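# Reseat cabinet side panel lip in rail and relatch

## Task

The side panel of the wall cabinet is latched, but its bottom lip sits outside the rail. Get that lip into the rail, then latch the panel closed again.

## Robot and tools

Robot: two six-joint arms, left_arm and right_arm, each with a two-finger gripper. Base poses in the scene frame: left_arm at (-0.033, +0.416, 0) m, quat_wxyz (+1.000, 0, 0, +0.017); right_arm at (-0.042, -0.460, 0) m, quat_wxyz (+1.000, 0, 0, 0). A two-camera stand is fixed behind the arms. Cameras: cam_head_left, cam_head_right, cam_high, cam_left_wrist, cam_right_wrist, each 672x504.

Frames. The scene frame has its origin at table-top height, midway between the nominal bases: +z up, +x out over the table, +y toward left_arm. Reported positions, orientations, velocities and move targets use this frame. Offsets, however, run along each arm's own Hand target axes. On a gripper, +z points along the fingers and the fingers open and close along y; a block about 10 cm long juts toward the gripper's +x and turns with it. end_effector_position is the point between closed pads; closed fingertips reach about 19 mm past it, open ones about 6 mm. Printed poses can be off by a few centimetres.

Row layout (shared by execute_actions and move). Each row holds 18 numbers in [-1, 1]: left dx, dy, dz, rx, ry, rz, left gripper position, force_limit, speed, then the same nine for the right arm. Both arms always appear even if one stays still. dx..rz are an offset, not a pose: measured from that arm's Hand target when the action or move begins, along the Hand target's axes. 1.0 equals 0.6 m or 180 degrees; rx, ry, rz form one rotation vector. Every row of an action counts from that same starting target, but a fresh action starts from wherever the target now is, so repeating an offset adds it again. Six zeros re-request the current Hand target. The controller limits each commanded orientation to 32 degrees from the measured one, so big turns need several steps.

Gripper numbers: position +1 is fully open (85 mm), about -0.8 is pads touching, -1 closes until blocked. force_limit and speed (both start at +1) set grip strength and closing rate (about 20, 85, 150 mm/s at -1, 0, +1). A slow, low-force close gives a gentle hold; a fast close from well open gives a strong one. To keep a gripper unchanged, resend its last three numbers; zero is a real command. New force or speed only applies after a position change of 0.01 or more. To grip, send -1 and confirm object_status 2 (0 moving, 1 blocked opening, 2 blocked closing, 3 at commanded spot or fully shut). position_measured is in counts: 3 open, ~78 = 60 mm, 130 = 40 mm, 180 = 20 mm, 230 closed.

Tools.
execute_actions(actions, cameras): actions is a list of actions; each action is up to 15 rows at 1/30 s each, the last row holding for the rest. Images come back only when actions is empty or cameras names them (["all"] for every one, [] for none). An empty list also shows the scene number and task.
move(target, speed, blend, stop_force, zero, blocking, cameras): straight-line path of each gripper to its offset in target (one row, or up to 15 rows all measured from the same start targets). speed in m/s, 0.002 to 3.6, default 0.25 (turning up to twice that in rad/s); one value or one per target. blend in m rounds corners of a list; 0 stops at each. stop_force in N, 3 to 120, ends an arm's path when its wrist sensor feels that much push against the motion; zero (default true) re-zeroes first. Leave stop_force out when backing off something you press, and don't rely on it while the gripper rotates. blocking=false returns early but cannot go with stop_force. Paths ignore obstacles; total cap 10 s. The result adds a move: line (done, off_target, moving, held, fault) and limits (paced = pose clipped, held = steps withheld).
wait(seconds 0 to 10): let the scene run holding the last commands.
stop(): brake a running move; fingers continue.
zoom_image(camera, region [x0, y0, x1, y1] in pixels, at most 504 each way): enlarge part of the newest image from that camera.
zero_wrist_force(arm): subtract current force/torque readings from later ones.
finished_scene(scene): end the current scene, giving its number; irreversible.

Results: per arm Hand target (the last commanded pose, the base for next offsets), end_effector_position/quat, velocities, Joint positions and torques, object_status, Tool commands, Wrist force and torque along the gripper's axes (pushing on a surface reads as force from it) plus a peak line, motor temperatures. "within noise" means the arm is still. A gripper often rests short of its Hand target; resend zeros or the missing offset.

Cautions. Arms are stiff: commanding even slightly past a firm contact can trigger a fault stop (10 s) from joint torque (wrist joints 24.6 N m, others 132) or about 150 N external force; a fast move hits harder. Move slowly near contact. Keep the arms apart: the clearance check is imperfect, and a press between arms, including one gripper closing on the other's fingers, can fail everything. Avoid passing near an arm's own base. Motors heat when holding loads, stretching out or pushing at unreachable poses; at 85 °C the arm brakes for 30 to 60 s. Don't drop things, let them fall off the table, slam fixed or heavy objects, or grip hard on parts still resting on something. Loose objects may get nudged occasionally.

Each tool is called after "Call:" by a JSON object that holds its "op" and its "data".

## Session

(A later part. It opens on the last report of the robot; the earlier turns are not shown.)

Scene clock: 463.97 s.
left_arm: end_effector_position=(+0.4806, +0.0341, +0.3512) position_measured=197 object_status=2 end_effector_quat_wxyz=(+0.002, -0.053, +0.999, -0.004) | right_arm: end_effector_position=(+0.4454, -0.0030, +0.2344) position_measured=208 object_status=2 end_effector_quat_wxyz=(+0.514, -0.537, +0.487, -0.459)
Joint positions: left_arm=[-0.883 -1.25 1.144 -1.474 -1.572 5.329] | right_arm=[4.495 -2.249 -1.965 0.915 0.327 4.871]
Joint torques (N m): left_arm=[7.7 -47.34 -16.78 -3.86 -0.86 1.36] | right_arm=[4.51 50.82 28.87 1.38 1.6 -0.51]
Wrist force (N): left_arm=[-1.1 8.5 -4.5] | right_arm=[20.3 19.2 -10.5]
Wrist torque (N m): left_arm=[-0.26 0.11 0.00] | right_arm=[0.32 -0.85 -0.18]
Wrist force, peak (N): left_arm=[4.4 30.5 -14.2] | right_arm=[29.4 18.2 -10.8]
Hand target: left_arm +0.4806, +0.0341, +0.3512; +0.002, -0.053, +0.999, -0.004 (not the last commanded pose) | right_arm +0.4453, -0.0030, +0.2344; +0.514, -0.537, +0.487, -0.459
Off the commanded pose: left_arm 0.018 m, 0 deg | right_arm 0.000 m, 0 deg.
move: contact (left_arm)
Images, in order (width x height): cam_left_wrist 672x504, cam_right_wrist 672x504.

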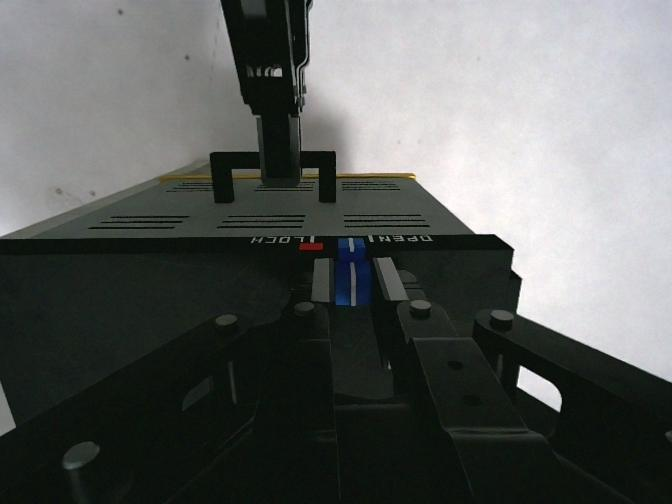

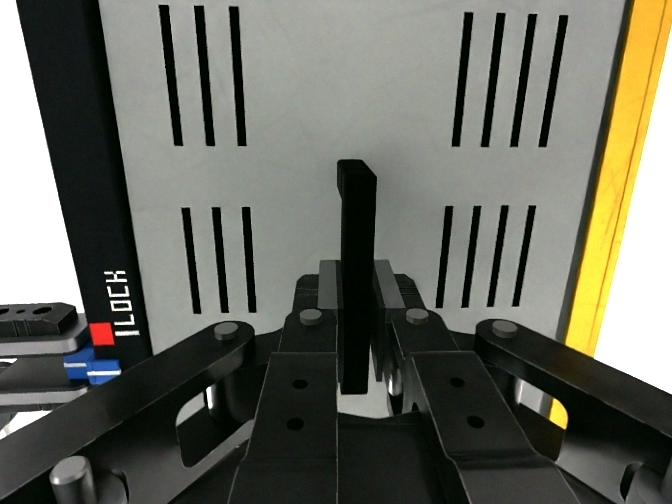

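Call:
{"op": "move", "data": {"target": [0,0.013,0,0,0,0,-1,-1,-1,0,0.0025,-0.001,-0.01,0,0,-1,-0.5,-1], "speed": 0.05}}

Call:
{"op": "move", "data": {"target": [0,0,0,0,0,0,-1,-1,-1,0,0,0.01,0,0,0,-1,-0.5,-1], "speed": 0.02, "stop_force": 20}}

Call:
{"op": "move", "data": {"target": [0,-0.046,0,0,0,0,-1,-1,-1,0,0,0,0,0,0,-1,-0.5,-1], "speed": 0.03, "stop_force": 45, "cameras": ["cam_right_wrist","cam_left_wrist"]}}

Scene clock: 476.30 s.
left_arm: end_effector_position=(+0.4798, +0.0419, +0.3511) position_measured=197 object_status=2 end_effector_quat_wxyz=(+0.002, -0.053, +0.999, -0.004) | right_arm: end_effector_position=(+0.4447, -0.0031, +0.2329) position_measured=208 object_status=2 end_effector_quat_wxyz=(+0.506, -0.545, +0.494, -0.451)
Joint positions: left_arm=[-0.876 -1.264 1.163 -1.479 -1.572 5.336] | right_arm=[4.495 -2.219 -1.993 0.818 0.333 4.96]
Joint torques (N m): left_arm=[13.01 -48.23 -16.74 -3.72 -1.33 1.35] | right_arm=[5 39.69 -4.04 -3.09 1.69 1.65]
Wrist force (N): left_arm=[-1.8 -2.9 -4.5] | right_arm=[3.5 -17.0 -2.0]
Wrist torque (N m): left_arm=[-0.02 0.19 -0.04] | right_arm=[0.62 -1.05 -0.55]
Wrist force, peak (N): left_arm=[-1.1 8.5 -5.2] | right_arm=[20.8 20.9 -11.9]
Hand target: left_arm +0.4798, +0.0419, +0.3511; +0.002, -0.053, +0.999, -0.004 | right_arm +0.4447, -0.0031, +0.2329; +0.506, -0.545, +0.494, -0.451
Off the commanded pose: left_arm 0.000 m, 0 deg | right_arm 0.000 m, 0 deg.
move: done

Scene clock: 477.60 s.
left_arm: end_effector_position=(+0.4798, +0.0419, +0.3511) position_measured=197 object_status=2 end_effector_quat_wxyz=(+0.002, -0.053, +0.999, -0.004) | right_arm: end_effector_position=(+0.4457, -0.0029, +0.2328) position_measured=208 object_status=2 end_effector_quat_wxyz=(+0.506, -0.545, +0.494, -0.451)
Joint positions: left_arm=[-0.876 -1.264 1.163 -1.479 -1.572 5.336] | right_arm=[4.493 -2.22 -1.991 0.818 0.335 4.959]
Joint torques (N m): left_arm=[13.22 -47.63 -16.65 -3.94 -1.35 1.15] | right_arm=[4.47 43.05 -2.01 -2.34 -2.23 1.73]
Wrist force (N): left_arm=[-1.8 -3.1 -4.1] | right_arm=[1.4 -10.8 -0.5]
Wrist torque (N m): left_arm=[-0.04 0.19 -0.04] | right_arm=[0.48 -1.08 -0.43]
Wrist force, peak (N): left_arm=[-1.9 -3.3 -4.6] | right_arm=[10.4 -9.8 -31.9]
Hand target: left_arm +0.4798, +0.0419, +0.3511; +0.002, -0.053, +0.999, -0.004 | right_arm +0.4457, -0.0029, +0.2328; +0.506, -0.545, +0.494, -0.451 (not the last commanded pose)
Off the commanded pose: left_arm 0.000 m, 0 deg | right_arm 0.005 m, 0 deg.
move: contact (right_arm)

Scene clock: 479.73 s.
left_arm: end_effector_position=(+0.4825, +0.0166, +0.3513) position_measured=197 object_status=2 end_effector_quat_wxyz=(+0.002, -0.053, +0.999, -0.004) | right_arm: end_effector_position=(+0.4457, -0.0029, +0.2328) position_measured=208 object_status=2 end_effector_quat_wxyz=(+0.506, -0.545, +0.494, -0.451)
Joint positions: left_arm=[-0.899 -1.218 1.1 -1.461 -1.572 5.312] | right_arm=[4.493 -2.22 -1.991 0.818 0.335 4.959]
Joint torques (N m): left_arm=[-6.54 -35.56 -21.66 -10.8 -4.91 1.5] | right_arm=[4.07 43.12 -2.48 -2.25 -1.52 1.43]
Wrist force (N): left_arm=[4.0 42.4 -14.2] | right_arm=[1.5 -10.7 -0.4]
Wrist torque (N m): left_arm=[-1.04 0.24 0.02] | right_arm=[0.48 -1.07 -0.43]
Wrist force, peak (N): left_arm=[5.4 49.6 -17.0] | right_arm=[1.5 -11.4 -0.5]
Hand target: left_arm +0.4825, +0.0166, +0.3513; +0.002, -0.053, +0.999, -0.004 (not the last commanded pose) | right_arm +0.4457, -0.0029, +0.2328; +0.506, -0.545, +0.494, -0.451
Off the commanded pose: left_arm 0.002 m, 0 deg | right_arm 0.000 m, 0 deg.
move: contact (left_arm)
Images, in order (width x height): cam_left_wrist 672x504, cam_right_wrist 672x504.

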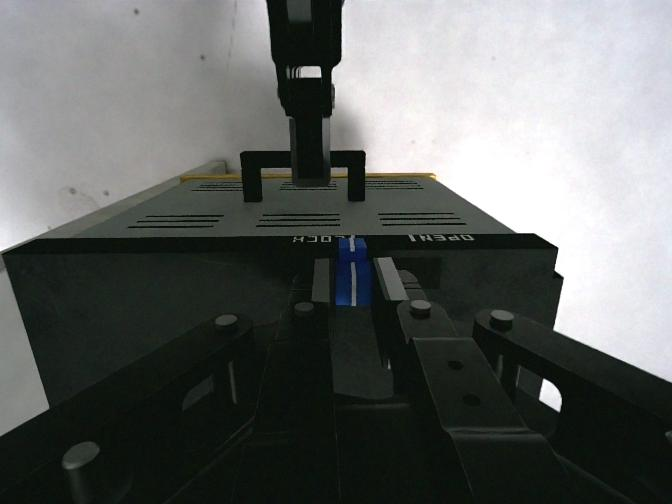

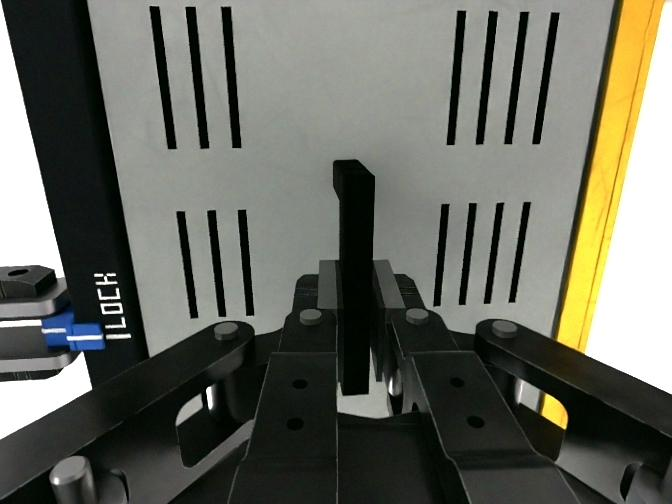

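Locked at the end stop. Release both, back off.

Call:
{"op": "move", "data": {"target": [[0,0.003,0,0,0,0,0.2,-1,-1,0,0,0,0,0,0,0.5,-1,-1],[0,0.003,-0.12,0,0,0,0.2,-1,-1,0,0,-0.13,0,0,0,0.5,-1,-1]], "speed": 0.15, "cameras": ["cam_right_wrist","cam_left_wrist"]}}

Scene clock: 489.07 s.
left_arm: end_effector_position=(+0.4820, +0.0189, +0.4233) position_measured=104 object_status=3 end_effector_quat_wxyz=(+0.002, -0.053, +0.999, -0.004) | right_arm: end_effector_position=(+0.3684, -0.0111, +0.2392) position_measured=66 object_status=3 end_effector_quat_wxyz=(+0.506, -0.545, +0.494, -0.451)
Joint positions: left_arm=[-0.897 -1.178 0.856 -1.257 -1.572 5.314] | right_arm=[4.661 -2.11 -2.168 0.658 0.177 5.192]
Joint torques (N m): left_arm=[13.36 -34.47 -29.88 -0.62 -1.38 1.26] | right_arm=[7.98 45.02 -0.33 -0.86 -2.34 1.08]
Wrist force (N): left_arm=[-1.5 0.5 0.2] | right_arm=[5.5 0.3 1.4]
Wrist torque (N m): left_arm=[0.06 0.28 -0.05] | right_arm=[0.12 -1.15 -0.41]
Wrist force, peak (N): left_arm=[4.1 42.7 -14.9] | right_arm=[1.6 -11.4 -0.6]
Hand target: left_arm +0.4820, +0.0189, +0.4233; +0.002, -0.053, +0.999, -0.004 | right_arm +0.3684, -0.0111, +0.2392; +0.506, -0.545, +0.494, -0.451
Off the commanded pose: left_arm 0.000 m, 0 deg | right_arm 0.000 m, 0 deg.
move: done
Images, in order (width x height): cam_left_wrist 672x504, cam_right_wrist 672x504.

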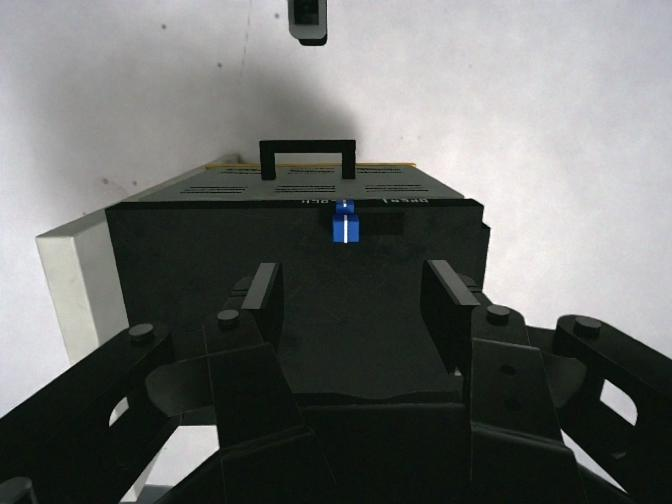

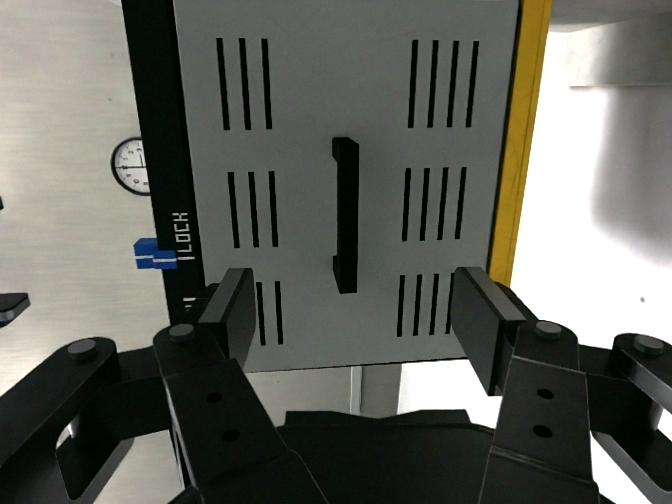

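Good.

Call:
{"op": "finished_scene", "data": {"scene": 1}}

The scene is finished: the task was done.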